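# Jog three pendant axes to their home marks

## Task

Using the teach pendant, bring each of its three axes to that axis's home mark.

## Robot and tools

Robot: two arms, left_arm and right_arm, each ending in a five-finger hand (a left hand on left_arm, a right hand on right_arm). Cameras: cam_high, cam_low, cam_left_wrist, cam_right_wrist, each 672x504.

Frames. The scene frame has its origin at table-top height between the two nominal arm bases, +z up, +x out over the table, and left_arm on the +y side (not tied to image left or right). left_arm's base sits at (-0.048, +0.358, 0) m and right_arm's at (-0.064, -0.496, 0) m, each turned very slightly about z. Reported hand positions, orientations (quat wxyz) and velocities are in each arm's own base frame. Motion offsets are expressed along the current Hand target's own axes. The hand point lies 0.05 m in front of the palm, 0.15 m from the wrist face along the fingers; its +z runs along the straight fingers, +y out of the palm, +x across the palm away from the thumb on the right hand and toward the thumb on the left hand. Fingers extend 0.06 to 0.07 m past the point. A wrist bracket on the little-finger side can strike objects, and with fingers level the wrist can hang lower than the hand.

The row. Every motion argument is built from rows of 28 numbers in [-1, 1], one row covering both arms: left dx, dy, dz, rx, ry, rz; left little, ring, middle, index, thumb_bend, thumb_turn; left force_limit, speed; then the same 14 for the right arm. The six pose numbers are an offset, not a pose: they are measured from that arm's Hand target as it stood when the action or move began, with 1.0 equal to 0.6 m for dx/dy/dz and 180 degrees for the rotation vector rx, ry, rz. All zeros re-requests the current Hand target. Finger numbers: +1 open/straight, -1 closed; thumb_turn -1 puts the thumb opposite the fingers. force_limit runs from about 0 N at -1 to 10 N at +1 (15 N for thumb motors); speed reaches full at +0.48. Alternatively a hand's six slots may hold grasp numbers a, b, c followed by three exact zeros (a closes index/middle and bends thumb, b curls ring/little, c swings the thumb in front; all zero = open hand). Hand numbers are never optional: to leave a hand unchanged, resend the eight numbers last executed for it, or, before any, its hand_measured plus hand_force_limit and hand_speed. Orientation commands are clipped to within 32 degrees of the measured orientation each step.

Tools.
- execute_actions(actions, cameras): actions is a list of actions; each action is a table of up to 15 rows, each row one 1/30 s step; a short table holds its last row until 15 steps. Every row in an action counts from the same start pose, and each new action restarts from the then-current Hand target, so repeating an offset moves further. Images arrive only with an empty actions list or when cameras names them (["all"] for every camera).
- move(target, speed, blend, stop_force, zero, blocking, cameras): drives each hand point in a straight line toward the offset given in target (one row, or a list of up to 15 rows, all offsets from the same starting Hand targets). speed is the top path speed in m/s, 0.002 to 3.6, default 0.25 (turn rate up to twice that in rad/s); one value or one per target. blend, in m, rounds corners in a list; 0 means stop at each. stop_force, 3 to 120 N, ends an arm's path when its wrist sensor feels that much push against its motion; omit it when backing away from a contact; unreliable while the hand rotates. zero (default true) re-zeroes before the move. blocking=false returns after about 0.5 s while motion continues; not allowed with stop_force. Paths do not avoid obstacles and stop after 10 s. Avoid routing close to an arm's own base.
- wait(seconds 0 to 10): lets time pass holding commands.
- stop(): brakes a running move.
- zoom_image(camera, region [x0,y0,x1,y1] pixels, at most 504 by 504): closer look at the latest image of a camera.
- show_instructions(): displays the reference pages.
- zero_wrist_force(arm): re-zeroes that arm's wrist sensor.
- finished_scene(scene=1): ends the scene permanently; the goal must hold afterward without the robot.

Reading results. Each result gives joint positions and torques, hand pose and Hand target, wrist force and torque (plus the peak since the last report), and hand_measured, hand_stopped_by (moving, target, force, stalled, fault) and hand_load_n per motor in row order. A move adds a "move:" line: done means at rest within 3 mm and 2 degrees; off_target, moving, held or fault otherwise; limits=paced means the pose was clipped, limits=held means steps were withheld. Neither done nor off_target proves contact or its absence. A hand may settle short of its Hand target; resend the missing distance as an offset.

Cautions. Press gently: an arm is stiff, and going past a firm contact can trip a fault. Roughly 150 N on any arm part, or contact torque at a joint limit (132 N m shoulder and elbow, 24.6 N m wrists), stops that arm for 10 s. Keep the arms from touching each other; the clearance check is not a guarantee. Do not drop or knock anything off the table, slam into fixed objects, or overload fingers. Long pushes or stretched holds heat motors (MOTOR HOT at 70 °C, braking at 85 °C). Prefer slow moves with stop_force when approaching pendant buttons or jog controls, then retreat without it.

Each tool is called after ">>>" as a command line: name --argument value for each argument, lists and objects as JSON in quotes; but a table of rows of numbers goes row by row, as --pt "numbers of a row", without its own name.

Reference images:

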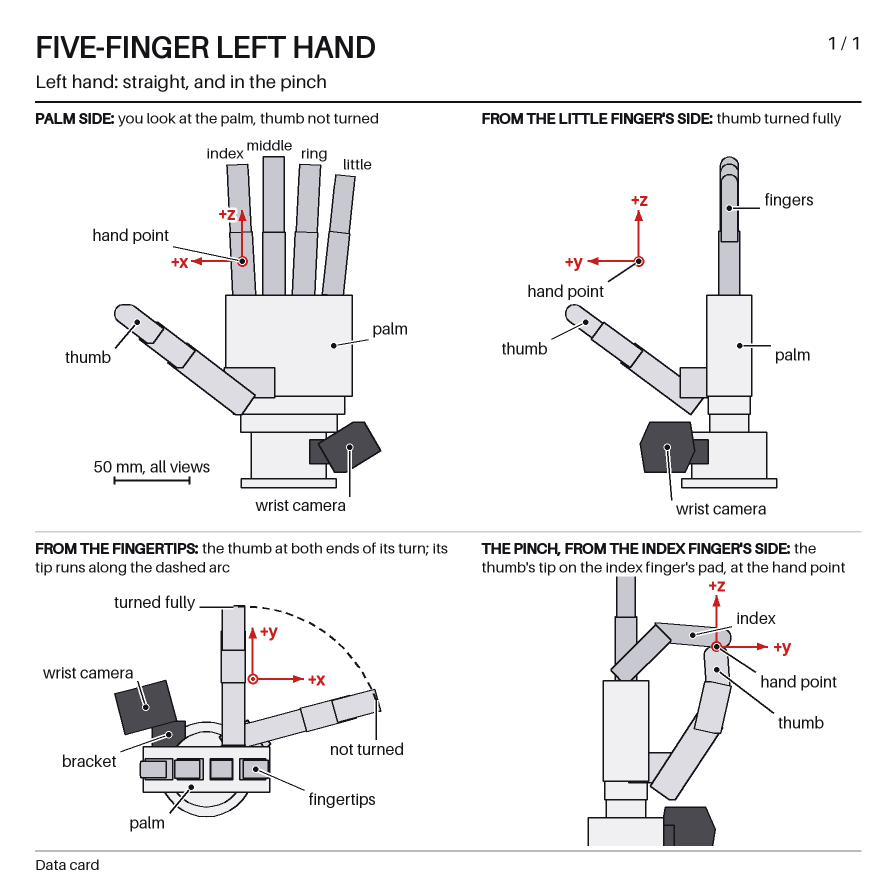

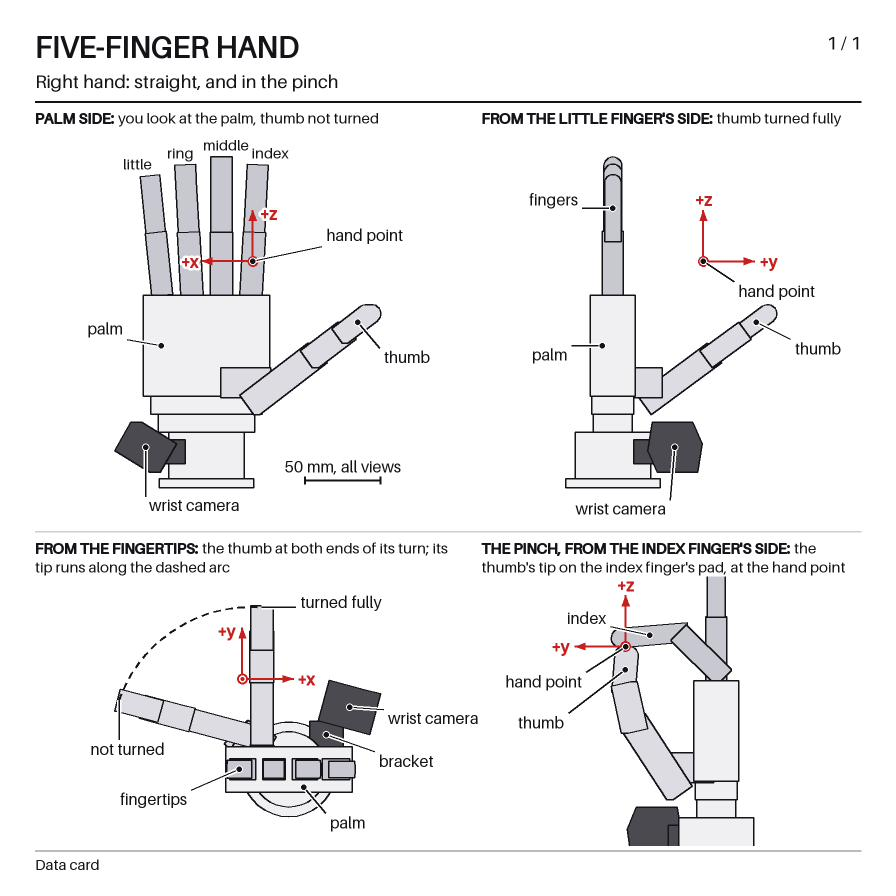

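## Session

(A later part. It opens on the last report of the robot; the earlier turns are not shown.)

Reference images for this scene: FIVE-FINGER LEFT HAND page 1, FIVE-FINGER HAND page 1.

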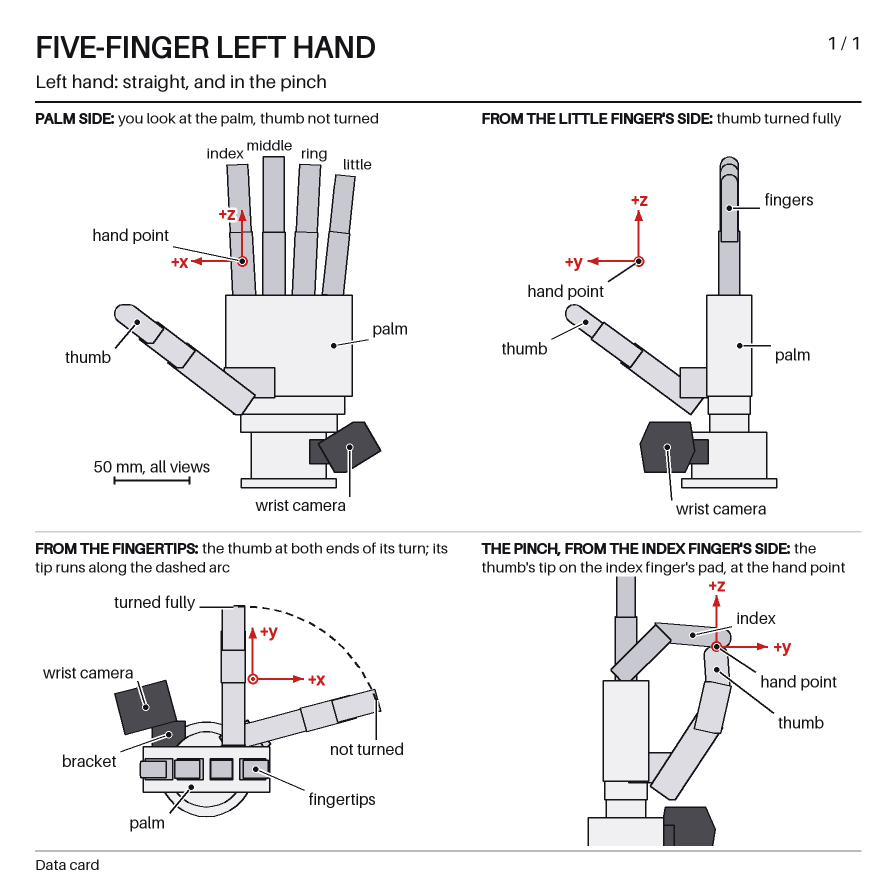

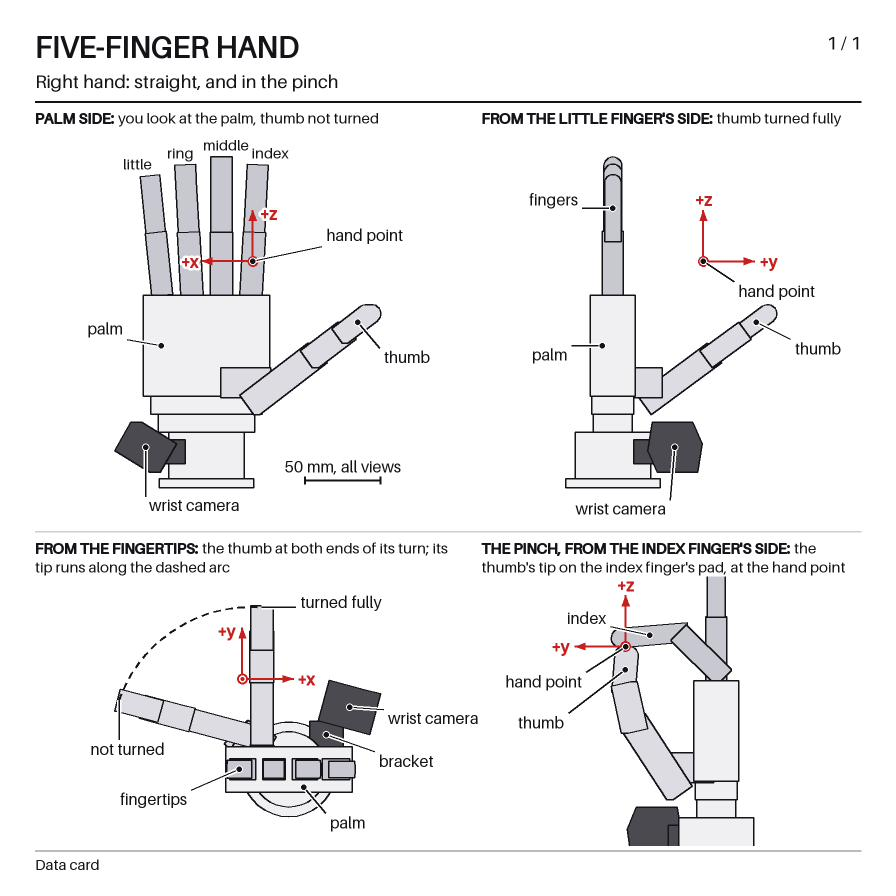

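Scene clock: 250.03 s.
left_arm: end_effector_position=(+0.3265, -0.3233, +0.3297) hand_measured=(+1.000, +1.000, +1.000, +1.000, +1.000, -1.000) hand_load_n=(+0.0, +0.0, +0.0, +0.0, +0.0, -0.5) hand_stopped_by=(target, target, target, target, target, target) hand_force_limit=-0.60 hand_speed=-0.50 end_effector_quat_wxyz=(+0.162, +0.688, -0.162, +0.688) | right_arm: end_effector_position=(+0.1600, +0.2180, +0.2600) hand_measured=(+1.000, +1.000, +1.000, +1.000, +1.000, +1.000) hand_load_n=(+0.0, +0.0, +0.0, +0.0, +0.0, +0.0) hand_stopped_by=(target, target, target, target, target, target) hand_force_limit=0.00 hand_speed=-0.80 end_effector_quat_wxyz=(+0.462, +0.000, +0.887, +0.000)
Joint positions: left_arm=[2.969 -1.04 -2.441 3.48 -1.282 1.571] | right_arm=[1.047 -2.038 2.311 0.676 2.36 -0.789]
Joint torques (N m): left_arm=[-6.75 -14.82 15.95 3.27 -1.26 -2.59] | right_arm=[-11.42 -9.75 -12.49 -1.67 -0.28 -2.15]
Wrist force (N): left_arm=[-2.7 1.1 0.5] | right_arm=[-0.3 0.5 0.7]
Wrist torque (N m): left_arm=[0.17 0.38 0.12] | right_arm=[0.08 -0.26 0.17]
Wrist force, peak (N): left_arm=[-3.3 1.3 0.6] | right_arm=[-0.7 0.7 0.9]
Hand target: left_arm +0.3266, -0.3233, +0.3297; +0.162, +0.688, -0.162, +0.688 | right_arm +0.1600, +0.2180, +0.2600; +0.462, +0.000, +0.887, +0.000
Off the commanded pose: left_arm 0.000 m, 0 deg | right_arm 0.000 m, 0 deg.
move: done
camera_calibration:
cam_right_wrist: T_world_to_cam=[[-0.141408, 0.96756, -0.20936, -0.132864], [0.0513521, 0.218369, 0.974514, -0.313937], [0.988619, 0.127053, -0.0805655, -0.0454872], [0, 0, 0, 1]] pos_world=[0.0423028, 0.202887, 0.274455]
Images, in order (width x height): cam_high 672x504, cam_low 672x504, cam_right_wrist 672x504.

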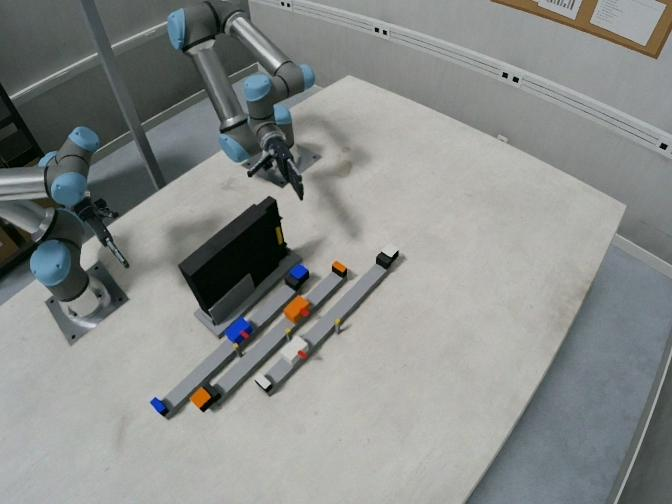

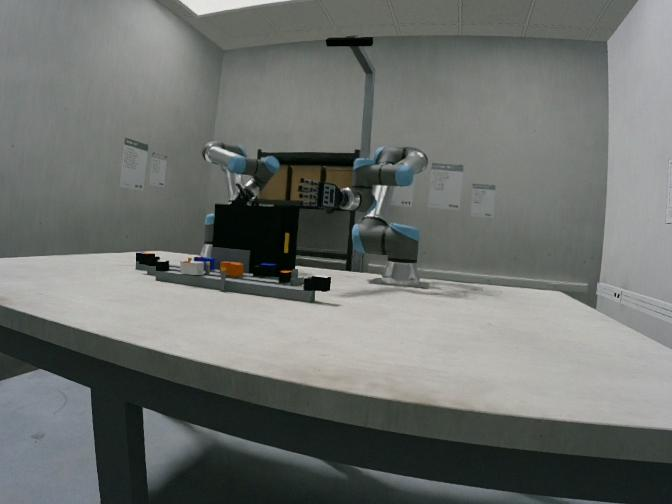

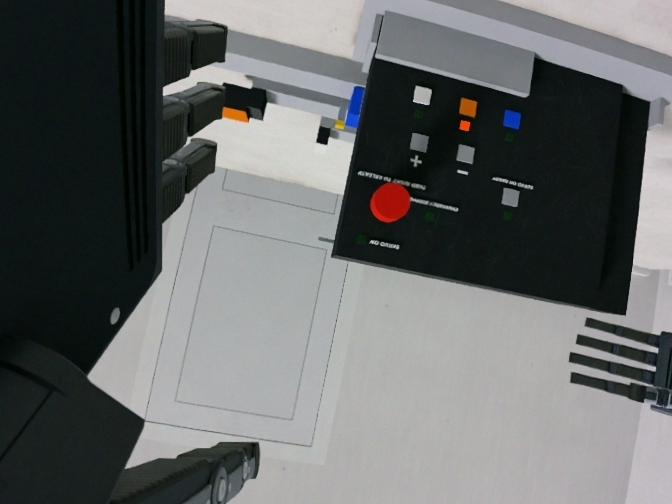

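>>> move --target '[-0.305,-0.0059,0.001,0,0,0, 1,1,1,1,1,-1, -0.6,-0.5, 0,0,0,0,0,0, 1,1,1,1,1,1, 0,-0.8]' --speed 0.15 --stop_force 15 --cameras '["cam_high","cam_low","cam_right_wrist"]'

>>> zoom_image --camera "cam_high" --region '[230, 170, 330, 270]'

>>> zoom_image --camera "cam_low" --region '[260, 190, 360, 290]'

>>> zoom_image --camera "cam_right_wrist" --region '[540, 60, 672, 200]'

Scene clock: 266.70 s.
left_arm: end_effector_position=(+0.3287, -0.3204, +0.1467) hand_measured=(+1.000, +1.000, +1.000, +1.000, +1.000, -1.000) hand_load_n=(+0.0, +0.0, +0.0, +0.0, +0.0, -0.5) hand_stopped_by=(target, target, target, target, target, target) hand_force_limit=-0.60 hand_speed=-0.50 end_effector_quat_wxyz=(+0.162, +0.688, -0.162, +0.688) | right_arm: end_effector_position=(+0.1600, +0.2180, +0.2600) hand_measured=(+1.000, +1.000, +1.000, +1.000, +1.000, +1.000) hand_load_n=(+0.0, +0.0, +0.0, +0.0, +0.0, +0.0) hand_stopped_by=(target, target, target, target, target, target) hand_force_limit=0.00 hand_speed=-0.80 end_effector_quat_wxyz=(+0.462, +0.000, +0.887, +0.000)
Joint positions: left_arm=[2.989 -1.633 -2.75 4.383 -1.261 1.571] | right_arm=[1.047 -2.038 2.311 0.676 2.36 -0.789]
Joint torques (N m): left_arm=[-6.84 -3.1 2.11 3.34 -1.2 -2.6] | right_arm=[-11.17 -9.44 -12.82 -1.6 -0.12 -2.13]
Wrist force (N): left_arm=[-2.5 1.4 0.4] | right_arm=[-0.6 0.3 0.9]
Wrist torque (N m): left_arm=[0.20 0.36 0.12] | right_arm=[0.03 -0.23 0.14]
Wrist force, peak (N): left_arm=[-3.0 1.1 0.5] | right_arm=[-0.9 0.6 1.1]
Hand target: left_arm +0.3287, -0.3204, +0.1467; +0.162, +0.688, -0.162, +0.688 | right_arm +0.1600, +0.2180, +0.2600; +0.462, +0.000, +0.887, +0.000
Off the commanded pose: left_arm 0.000 m, 0 deg | right_arm 0.000 m, 0 deg.
move: done
camera_calibration:
cam_right_wrist: T_world_to_cam=[[-0.141408, 0.96756, -0.20936, -0.132864], [0.0513521, 0.218369, 0.974514, -0.313937], [0.988619, 0.127053, -0.0805655, -0.0454872], [0, 0, 0, 1]] pos_world=[0.0423028, 0.202887, 0.274455]
Images, in order (width x height): cam_high 672x504, cam_low 672x504, cam_right_wrist 672x504.

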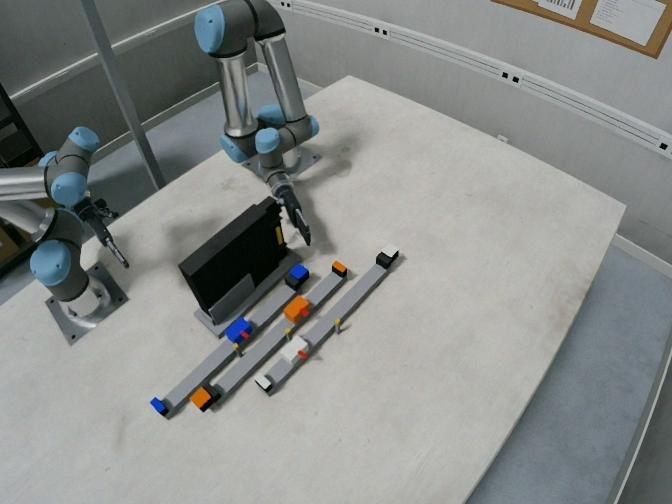

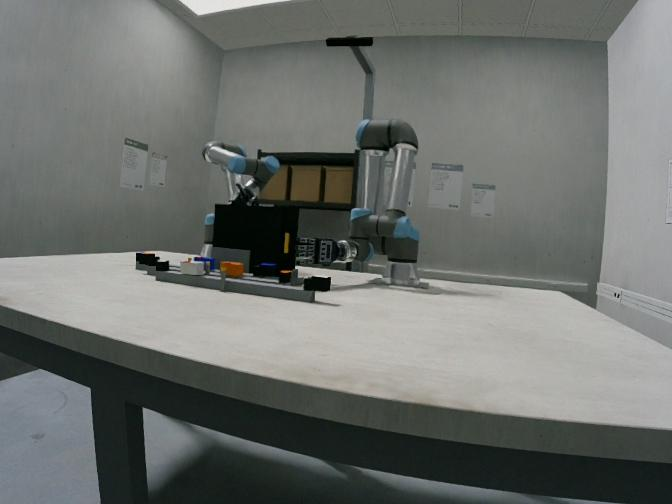

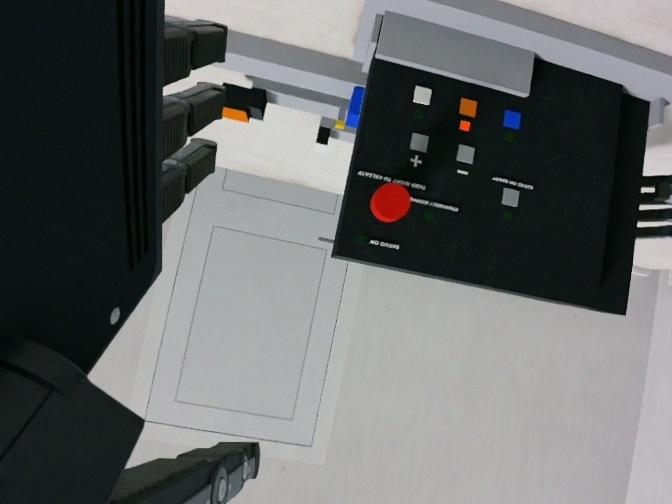

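Scaled by 5.040.

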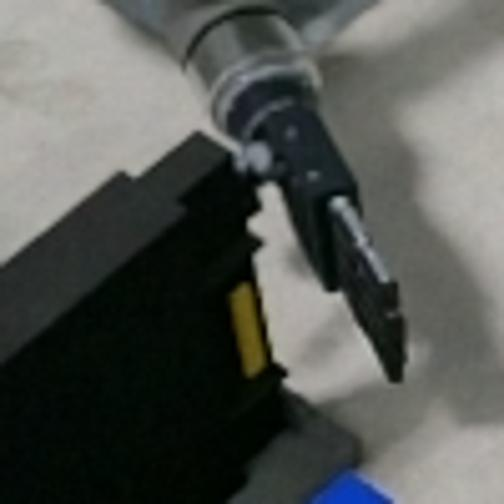

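Scaled by 5.040.

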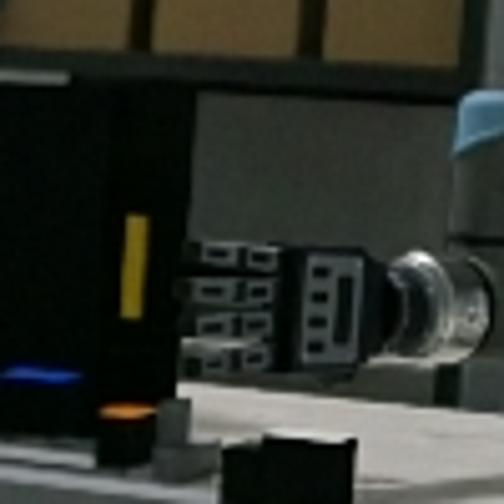

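Scaled by 3.600.

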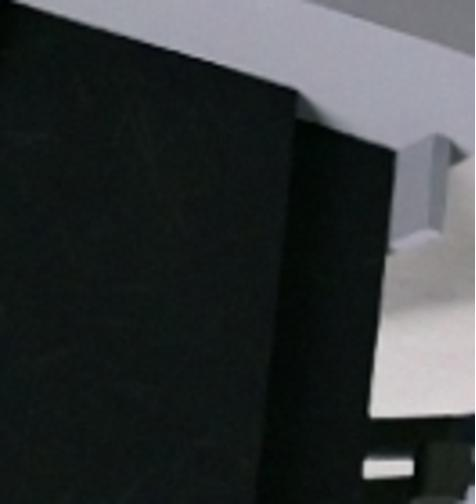

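>>> move --target '[0,0.0367,0.016,0,0,0, 1,1,1,1,1,-1, -0.6,-0.5, 0,0.25,0,0,0,0, 1,1,1,1,1,1, 0,-0.8]' --speed 0.12 --stop_force 10 --cameras '["cam_high","cam_low","cam_right_wrist","cam_left_wrist"]'

>>> zoom_image --camera "cam_high" --region '[230, 170, 330, 270]'

>>> zoom_image --camera "cam_right_wrist" --region '[340, 0, 600, 300]'

Scene clock: 279.53 s.
left_arm: end_effector_position=(+0.3274, -0.3444, +0.1467) hand_measured=(+1.000, +1.000, +1.000, +1.000, +1.000, -1.000) hand_load_n=(+0.0, +0.0, +0.0, +0.0, +0.0, -0.5) hand_stopped_by=(target, target, target, target, target, target) hand_force_limit=-0.60 hand_speed=-0.50 end_effector_quat_wxyz=(+0.162, +0.688, -0.162, +0.688) | right_arm: end_effector_position=(+0.1600, +0.3680, +0.2600) hand_measured=(+1.000, +1.000, +1.000, +1.000, +1.000, +1.000) hand_load_n=(+0.0, +0.0, +0.0, +0.0, +0.0, +0.0) hand_stopped_by=(target, target, target, target, target, target) hand_force_limit=0.00 hand_speed=-0.80 end_effector_quat_wxyz=(+0.462, +0.000, +0.887, +0.000)
Joint positions: left_arm=[2.846 -1.678 -2.693 4.37 -1.405 1.571] | right_arm=[1.334 -1.503 1.97 0.779 2.493 -0.399]
Joint torques (N m): left_arm=[-6.82 -1.73 14.6 -1 -1.18 -1.87] | right_arm=[9.23 -9.01 -22.91 4.83 2.82 2.45]
Wrist force (N): left_arm=[-2.2 0.9 0.6] | right_arm=[-0.8 0.2 0.7]
Wrist torque (N m): left_arm=[0.12 0.32 0.14] | right_arm=[0.06 -0.19 0.05]
Wrist force, peak (N): left_arm=[-2.7 1.2 0.6] | right_arm=[-1.3 0.3 1.0]
Hand target: left_arm +0.3274, -0.3444, +0.1467; +0.162, +0.688, -0.162, +0.688 | right_arm +0.1600, +0.3680, +0.2600; +0.462, +0.000, +0.887, +0.000
Off the commanded pose: left_arm 0.000 m, 0 deg | right_arm 0.000 m, 0 deg.
move: done
camera_calibration:
cam_left_wrist: T_world_to_cam=[[0.436842, 0.851454, 0.290164, 0.109606], [-0.566074, 0.00951672, 0.8243, 0.0688884], [0.699092, -0.524343, 0.486143, -0.367891], [0, 0, 0, 1]] pos_world=[0.248305, -0.286881, 0.0902591]
cam_right_wrist: T_world_to_cam=[[-0.141408, 0.96756, -0.20936, -0.277977], [0.0513521, 0.218369, 0.974514, -0.34679], [0.988619, 0.127053, -0.0805655, -0.0645371], [0, 0, 0, 1]] pos_world=[0.0423028, 0.352887, 0.274555]

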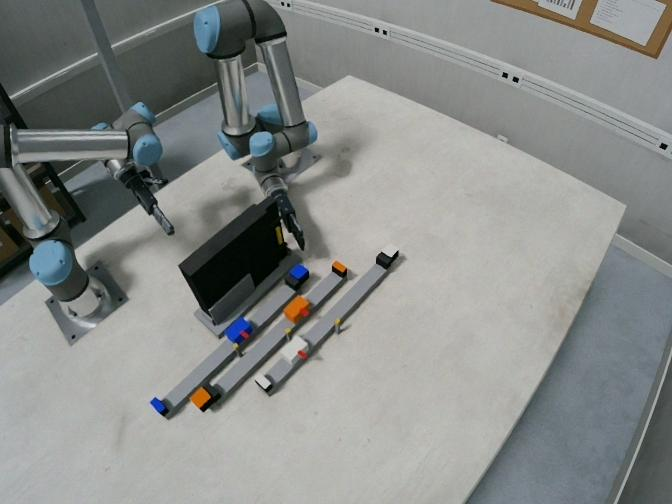

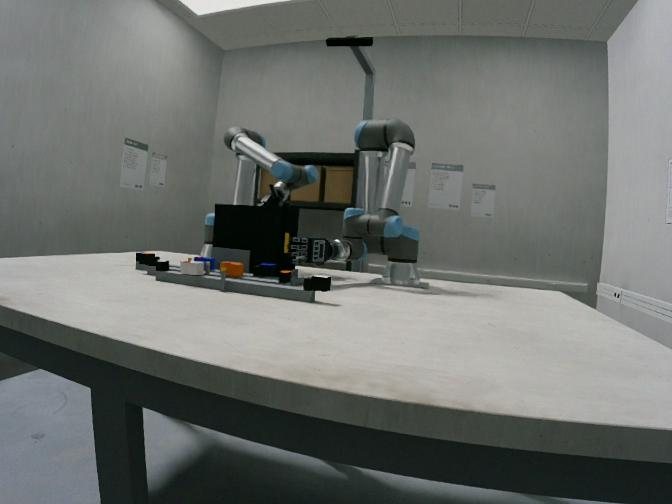

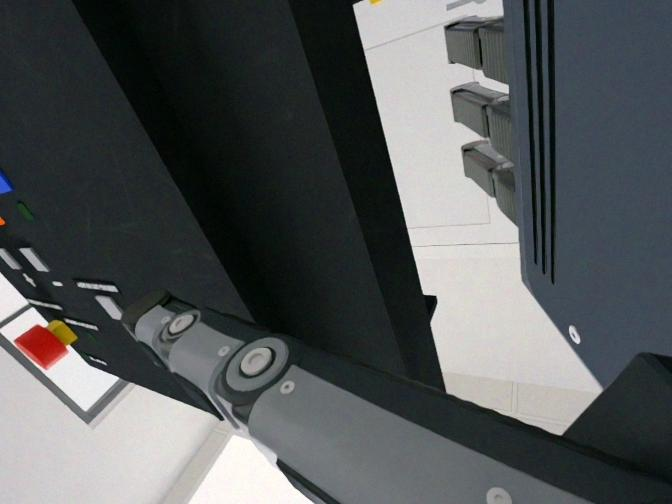

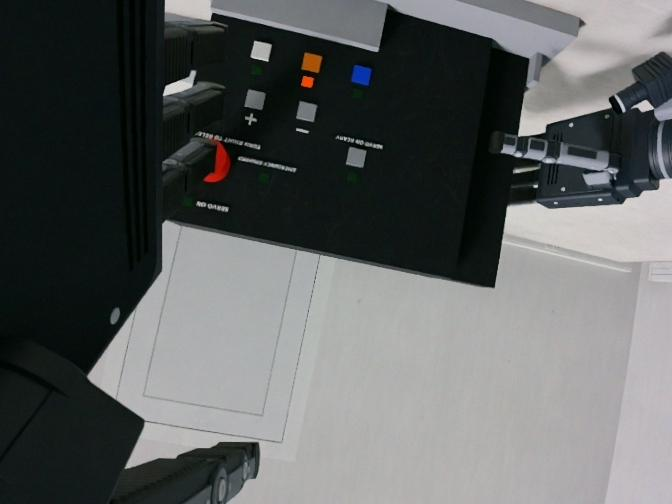

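Scaled by 5.040.

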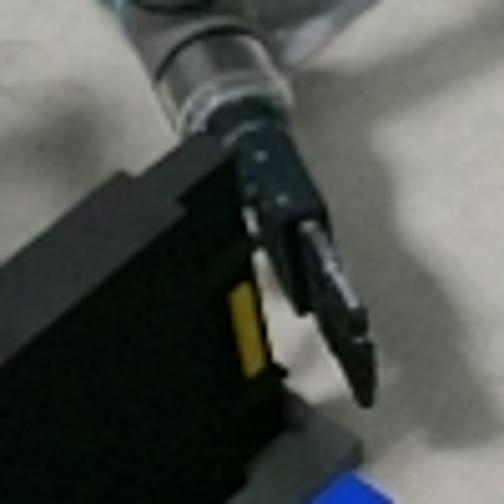

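Scaled by 1.680.

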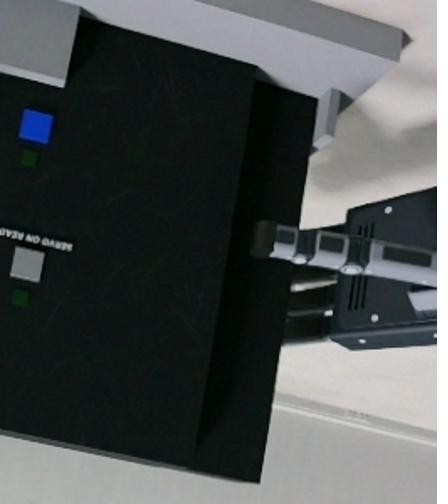

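>>> move --target '[0,0,0,0,0,0, 1,1,1,1,-0.2,-1, -0.8,-0.9, 0,0,0,0,0,0, 1,1,1,1,1,1, 0,-0.8]' --cameras '["cam_right_wrist","cam_left_wrist"]'

Scene clock: 290.37 s.
left_arm: end_effector_position=(+0.3274, -0.3444, +0.1467) hand_measured=(+1.000, +1.000, +1.000, +1.000, +0.358, -1.000) hand_load_n=(+0.0, +0.0, +0.0, +0.0, +1.5, +0.0) hand_stopped_by=(target, target, target, target, force, target) hand_force_limit=-0.80 hand_speed=-0.90 end_effector_quat_wxyz=(+0.162, +0.688, -0.162, +0.688) | right_arm: end_effector_position=(+0.1600, +0.3680, +0.2600) hand_measured=(+1.000, +1.000, +1.000, +1.000, +1.000, +1.000) hand_load_n=(+0.0, +0.0, +0.0, +0.0, +0.0, +0.0) hand_stopped_by=(target, target, target, target, target, target) hand_force_limit=0.00 hand_speed=-0.80 end_effector_quat_wxyz=(+0.462, +0.000, +0.887, +0.000)
Joint positions: left_arm=[2.846 -1.678 -2.693 4.37 -1.405 1.571] | right_arm=[1.334 -1.503 1.97 0.779 2.493 -0.399]
Joint torques (N m): left_arm=[-6.73 -0.43 14.12 -0.85 -0.86 -2.57] | right_arm=[8.39 -9.27 -22.85 5.07 2.85 2.55]
Wrist force (N): left_arm=[-2.5 2.0 0.2] | right_arm=[-0.6 0.1 0.8]
Wrist torque (N m): left_arm=[0.12 0.35 0.11] | right_arm=[0.03 -0.22 0.06]
Wrist force, peak (N): left_arm=[-2.5 2.2 0.3] | right_arm=[-1.4 0.0 1.0]
Hand target: left_arm +0.3274, -0.3444, +0.1467; +0.162, +0.688, -0.162, +0.688 | right_arm +0.1600, +0.3680, +0.2600; +0.462, +0.000, +0.887, +0.000
Off the commanded pose: left_arm 0.000 m, 0 deg | right_arm 0.000 m, 0 deg.
move: done
camera_calibration:
cam_left_wrist: T_world_to_cam=[[0.436831, 0.851497, 0.290053, 0.109632], [-0.566036, 0.0095877, 0.824325, 0.0688972], [0.699129, -0.524271, 0.486167, -0.367882], [0, 0, 0, 1]] pos_world=[0.248305, -0.286881, 0.0902592]
cam_right_wrist: T_world_to_cam=[[-0.141408, 0.96756, -0.20936, -0.277977], [0.0513521, 0.218369, 0.974514, -0.34679], [0.988619, 0.127053, -0.0805655, -0.0645371], [0, 0, 0, 1]] pos_world=[0.0423028, 0.352887, 0.274555]
Images, in order (width x height): cam_left_wrist 672x504, cam_right_wrist 672x504.

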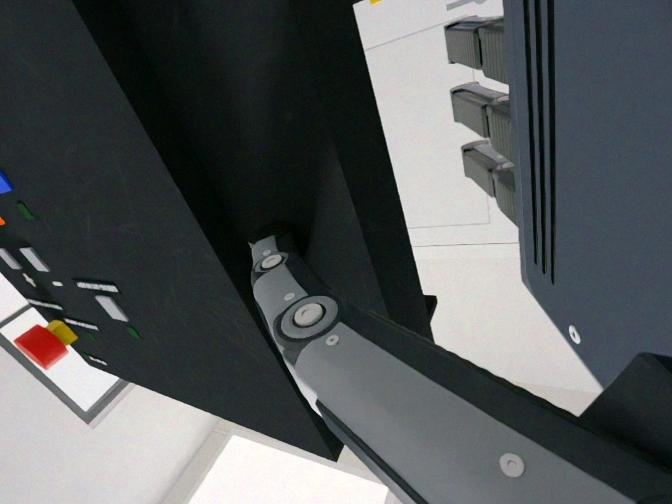

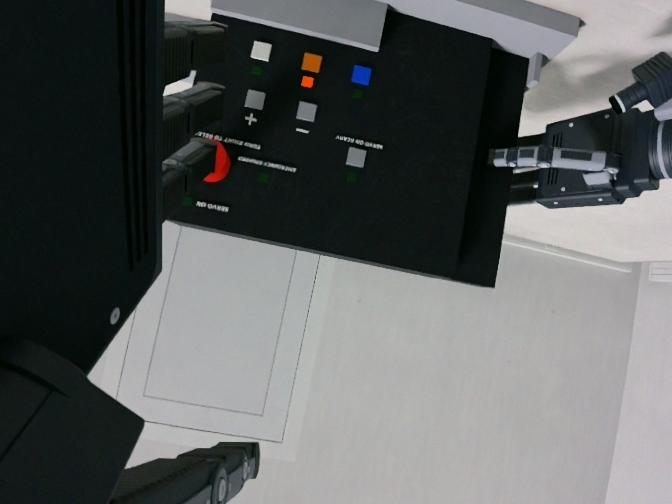

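>>> move --pt "0 0 0 0 0 0 1 1 0.45 0.45 -0.2 -1 -0.8 -0.6 0 0 0 0 0 0 1 1 1 1 1 1 0 -0.8" --cameras '["cam_high","cam_left_wrist"]'

>>> zoom_image --camera "cam_high" --region '[230, 170, 330, 270]'

Scene clock: 295.30 s.
left_arm: end_effector_position=(+0.3274, -0.3444, +0.1467) hand_measured=(+1.000, +1.000, +0.450, +0.450, +0.358, -1.000) hand_load_n=(+0.0, +0.0, +0.0, +0.0, +2.0, +0.0) hand_stopped_by=(target, target, target, target, force, target) hand_force_limit=-0.80 hand_speed=-0.60 end_effector_quat_wxyz=(+0.162, +0.688, -0.162, +0.688) | right_arm: end_effector_position=(+0.1600, +0.3680, +0.2600) hand_measured=(+1.000, +1.000, +1.000, +1.000, +1.000, +1.000) hand_load_n=(+0.0, +0.0, +0.0, +0.0, +0.0, +0.0) hand_stopped_by=(target, target, target, target, target, target) hand_force_limit=0.00 hand_speed=-0.80 end_effector_quat_wxyz=(+0.462, +0.000, +0.887, +0.000)
Joint positions: left_arm=[2.846 -1.678 -2.693 4.37 -1.405 1.571] | right_arm=[1.334 -1.503 1.97 0.779 2.493 -0.399]
Joint torques (N m): left_arm=[1.72 -0.89 12.49 -0.43 -0.66 -2.45] | right_arm=[8.94 -9.35 -23.06 4.93 2.88 2.44]
Wrist force (N): left_arm=[-2.3 1.9 0.1] | right_arm=[-0.7 0.2 0.7]
Wrist torque (N m): left_arm=[0.12 0.33 0.12] | right_arm=[0.05 -0.21 0.05]
Wrist force, peak (N): left_arm=[-2.7 2.3 -0.1] | right_arm=[-1.1 0.4 0.9]
Hand target: left_arm +0.3274, -0.3444, +0.1467; +0.162, +0.688, -0.162, +0.688 | right_arm +0.1600, +0.3680, +0.2600; +0.462, +0.000, +0.887, +0.000
Off the commanded pose: left_arm 0.000 m, 0 deg | right_arm 0.000 m, 0 deg.
move: done
camera_calibration:
cam_left_wrist: T_world_to_cam=[[0.436831, 0.851497, 0.290053, 0.109632], [-0.566036, 0.0095877, 0.824325, 0.0688972], [0.699129, -0.524271, 0.486167, -0.367882], [0, 0, 0, 1]] pos_world=[0.248305, -0.286881, 0.0902592]
Images, in order (width x height): cam_high 672x504, cam_left_wrist 672x504.

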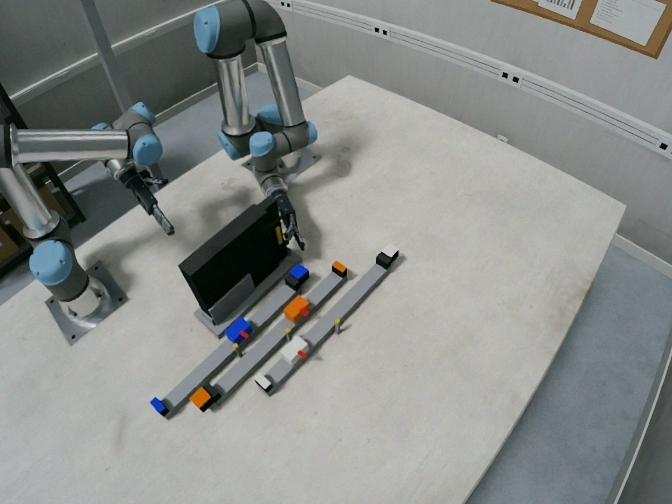

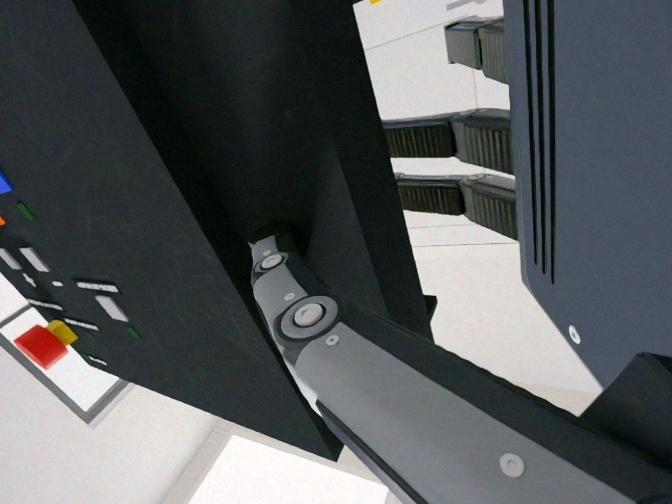

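Scaled by 5.040.

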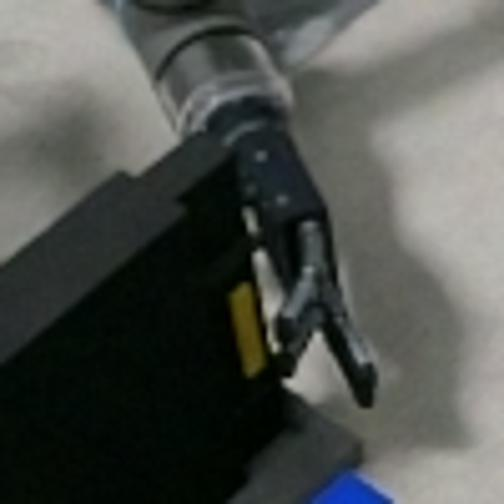

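>>> move --pt "0 0 0 0 0 0 1 1 -0.1 -0.1 -0.2 -1 -0.8 -0.92 0 0 0 0 0 0 1 1 1 1 1 1 0 -0.8" --cameras '["cam_high","cam_left_wrist","cam_right_wrist"]'

>>> zoom_image --camera "cam_high" --region '[230, 170, 330, 270]'

Scene clock: 300.03 s.
left_arm: end_effector_position=(+0.3274, -0.3444, +0.1467) hand_measured=(+1.000, +1.000, +0.204, +0.212, +0.358, -1.000) hand_load_n=(+0.0, +0.0, +1.5, +0.5, +2.0, +0.0) hand_stopped_by=(target, target, force, force, force, target) hand_force_limit=-0.80 hand_speed=-0.92 end_effector_quat_wxyz=(+0.162, +0.688, -0.162, +0.688) | right_arm: end_effector_position=(+0.1600, +0.3680, +0.2600) hand_measured=(+1.000, +1.000, +1.000, +1.000, +1.000, +1.000) hand_load_n=(+0.0, +0.0, +0.0, +0.0, +0.0, +0.0) hand_stopped_by=(target, target, target, target, target, target) hand_force_limit=0.00 hand_speed=-0.80 end_effector_quat_wxyz=(+0.462, +0.000, +0.887, +0.000)
Joint positions: left_arm=[2.846 -1.678 -2.693 4.37 -1.405 1.571] | right_arm=[1.334 -1.503 1.97 0.779 2.493 -0.399]
Joint torques (N m): left_arm=[1.55 -0.19 8.57 1.33 -0.73 -2.57] | right_arm=[9 -9.82 -23.17 4.72 2.9 2.45]
Wrist force (N): left_arm=[-2.2 0.9 1.4] | right_arm=[-0.8 0.3 0.6]
Wrist torque (N m): left_arm=[0.12 0.33 0.14] | right_arm=[0.08 -0.18 0.06]
Wrist force, peak (N): left_arm=[-2.7 2.1 -0.1] | right_arm=[-1.0 0.9 0.8]
Hand target: left_arm +0.3274, -0.3444, +0.1467; +0.162, +0.688, -0.162, +0.688 | right_arm +0.1600, +0.3680, +0.2600; +0.462, +0.000, +0.887, +0.000
Off the commanded pose: left_arm 0.000 m, 0 deg | right_arm 0.000 m, 0 deg.
move: done
camera_calibration:
cam_left_wrist: T_world_to_cam=[[0.436831, 0.851497, 0.290053, 0.109632], [-0.566036, 0.0095877, 0.824325, 0.0688972], [0.699129, -0.524271, 0.486167, -0.367882], [0, 0, 0, 1]] pos_world=[0.248305, -0.286881, 0.0902592]
cam_right_wrist: T_world_to_cam=[[-0.141408, 0.96756, -0.20936, -0.277977], [0.0513521, 0.218369, 0.974514, -0.34679], [0.988619, 0.127053, -0.0805655, -0.0645371], [0, 0, 0, 1]] pos_world=[0.0423028, 0.352887, 0.274555]
Images, in order (width x height): cam_high 672x504, cam_left_wrist 672x504, cam_right_wrist 672x504.

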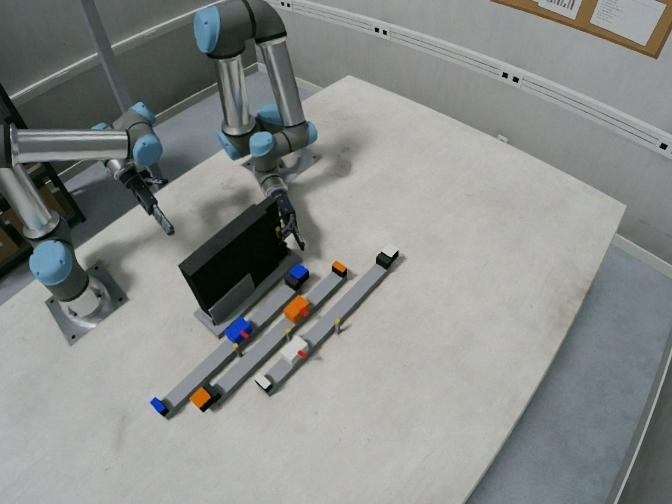

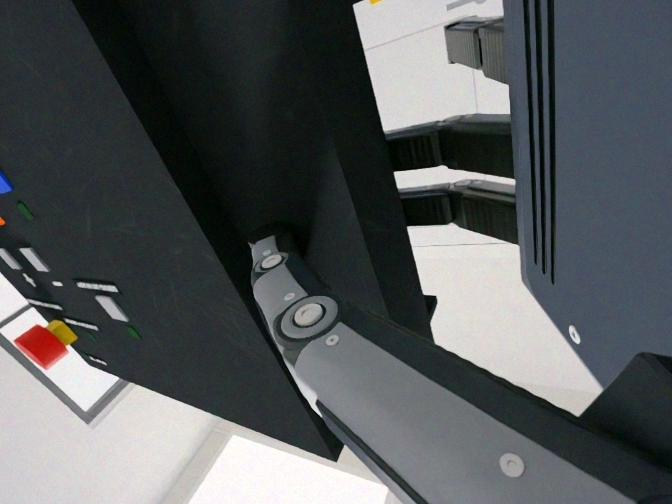

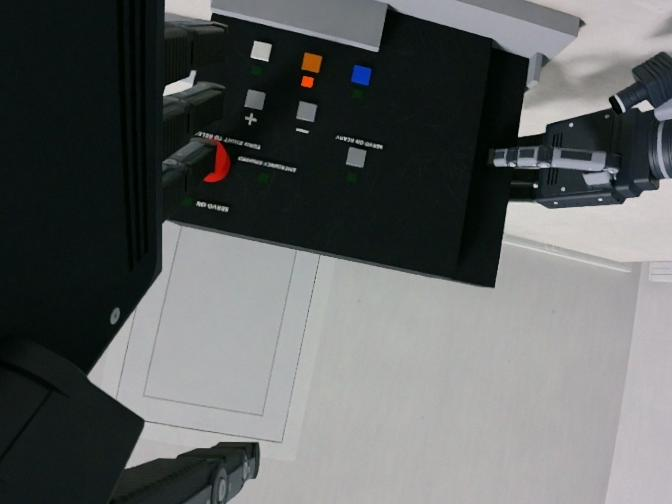

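Scaled by 5.040.

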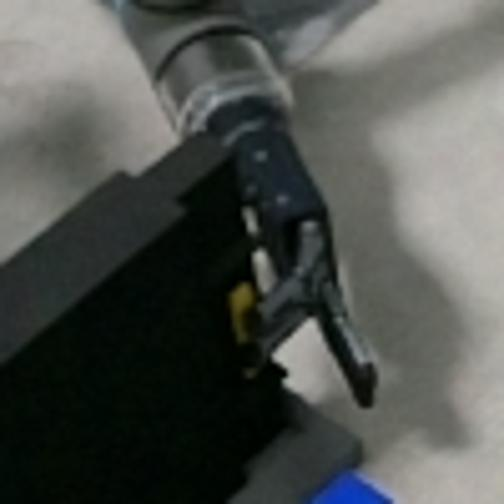

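>>> move --pt "0 0 0 0 0 0 1 1 -0.1 -0.1 -0.2 -1 -0.8 -0.92 0 0 0 0 0 0 -1 -1 -1 1 1 -1 -0.6 0.0" --pt "0 0 0 0 0 0 1 1 -0.1 -0.1 -0.2 -1 -0.8 -0.92 -0.0107 0.135 0.1982 0 0 0 -1 -1 -1 1 1 -1 -0.6 0.0" --speed 0.12 --cameras '["cam_high","cam_left_wrist","cam_right_wrist"]'

Scene clock: 315.83 s.
left_arm: end_effector_position=(+0.3274, -0.3444, +0.1467) hand_measured=(+1.000, +1.000, +0.204, +0.212, +0.358, -1.000) hand_load_n=(+0.0, +0.0, +1.5, +0.5, +1.5, +0.0) hand_stopped_by=(target, target, force, force, force, target) hand_force_limit=-0.80 hand_speed=-0.92 end_effector_quat_wxyz=(+0.162, +0.688, -0.162, +0.688) | right_arm: end_effector_position=(+0.2610, +0.4488, +0.1974) hand_measured=(-1.000, -1.000, -1.000, +1.000, +1.000, -1.000) hand_load_n=(+0.0, +0.0, +0.0, +0.0, +0.0, +0.0) hand_stopped_by=(target, target, target, target, target, target) hand_force_limit=-0.60 hand_speed=0.00 end_effector_quat_wxyz=(+0.462, +0.000, +0.887, +0.000)
Joint positions: left_arm=[2.846 -1.678 -2.693 4.37 -1.405 1.571] | right_arm=[1.124 -1.293 1.838 0.472 2.403 -0.696]
Joint torques (N m): left_arm=[0.79 0.24 5.16 2.86 -0.31 -2.43] | right_arm=[-11.58 -17.12 -22.75 -1.41 -0.21 -2.04]
Wrist force (N): left_arm=[-2.4 1.2 1.3] | right_arm=[-0.8 0.0 0.5]
Wrist torque (N m): left_arm=[0.14 0.37 0.12] | right_arm=[0.03 -0.21 0.11]
Wrist force, peak (N): left_arm=[-2.4 1.4 1.7] | right_arm=[-1.1 0.6 1.2]
Hand target: left_arm +0.3274, -0.3444, +0.1467; +0.162, +0.688, -0.162, +0.688 | right_arm +0.2612, +0.4490, +0.1972; +0.462, +0.000, +0.887, +0.000
Off the commanded pose: left_arm 0.000 m, 0 deg | right_arm 0.000 m, 0 deg.
move: done
camera_calibration:
cam_left_wrist: T_world_to_cam=[[0.436831, 0.851497, 0.290053, 0.109632], [-0.566036, 0.0095877, 0.824325, 0.0688972], [0.699129, -0.524271, 0.486167, -0.367882], [0, 0, 0, 1]] pos_world=[0.248305, -0.286881, 0.0902592]
cam_right_wrist: T_world_to_cam=[[-0.141313, 0.967572, -0.209367, -0.355115], [0.0513737, 0.218372, 0.974512, -0.308544], [0.988631, 0.126955, -0.0805665, -0.179676], [0, 0, 0, 1]] pos_world=[0.143303, 0.433787, 0.211855]
Images, in order (width x height): cam_high 672x504, cam_left_wrist 672x504, cam_right_wrist 672x504.

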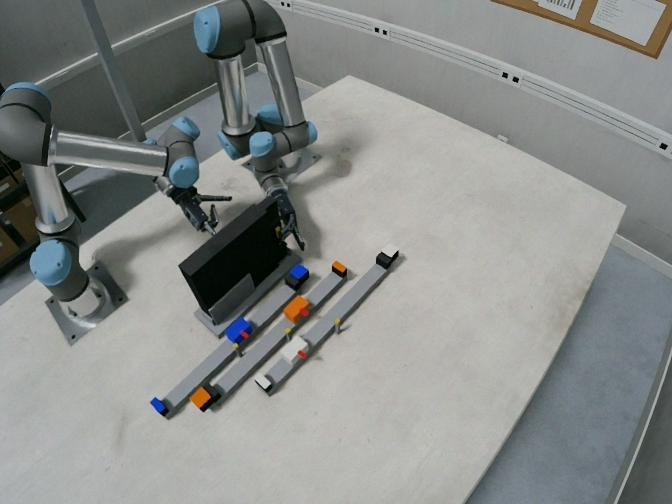

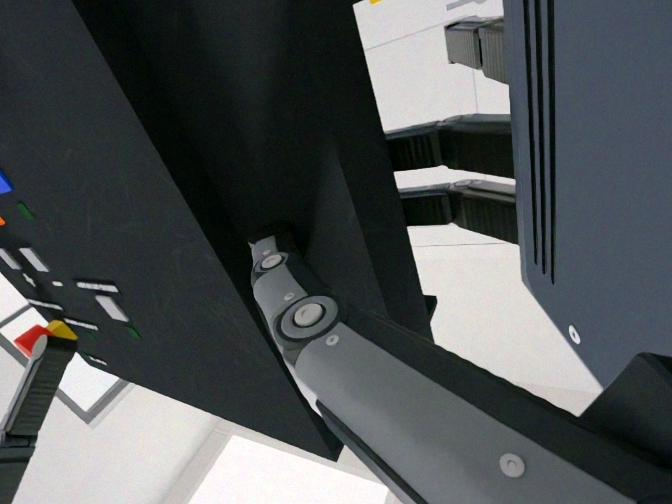

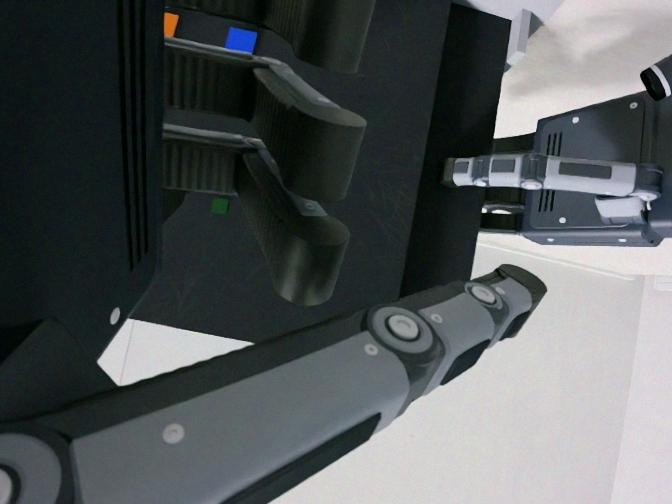

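>>> zoom_image --camera "cam_left_wrist" --region '[0, 150, 200, 450]'

Scaled by 1.680.

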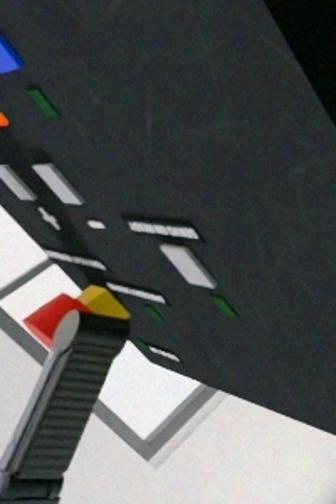

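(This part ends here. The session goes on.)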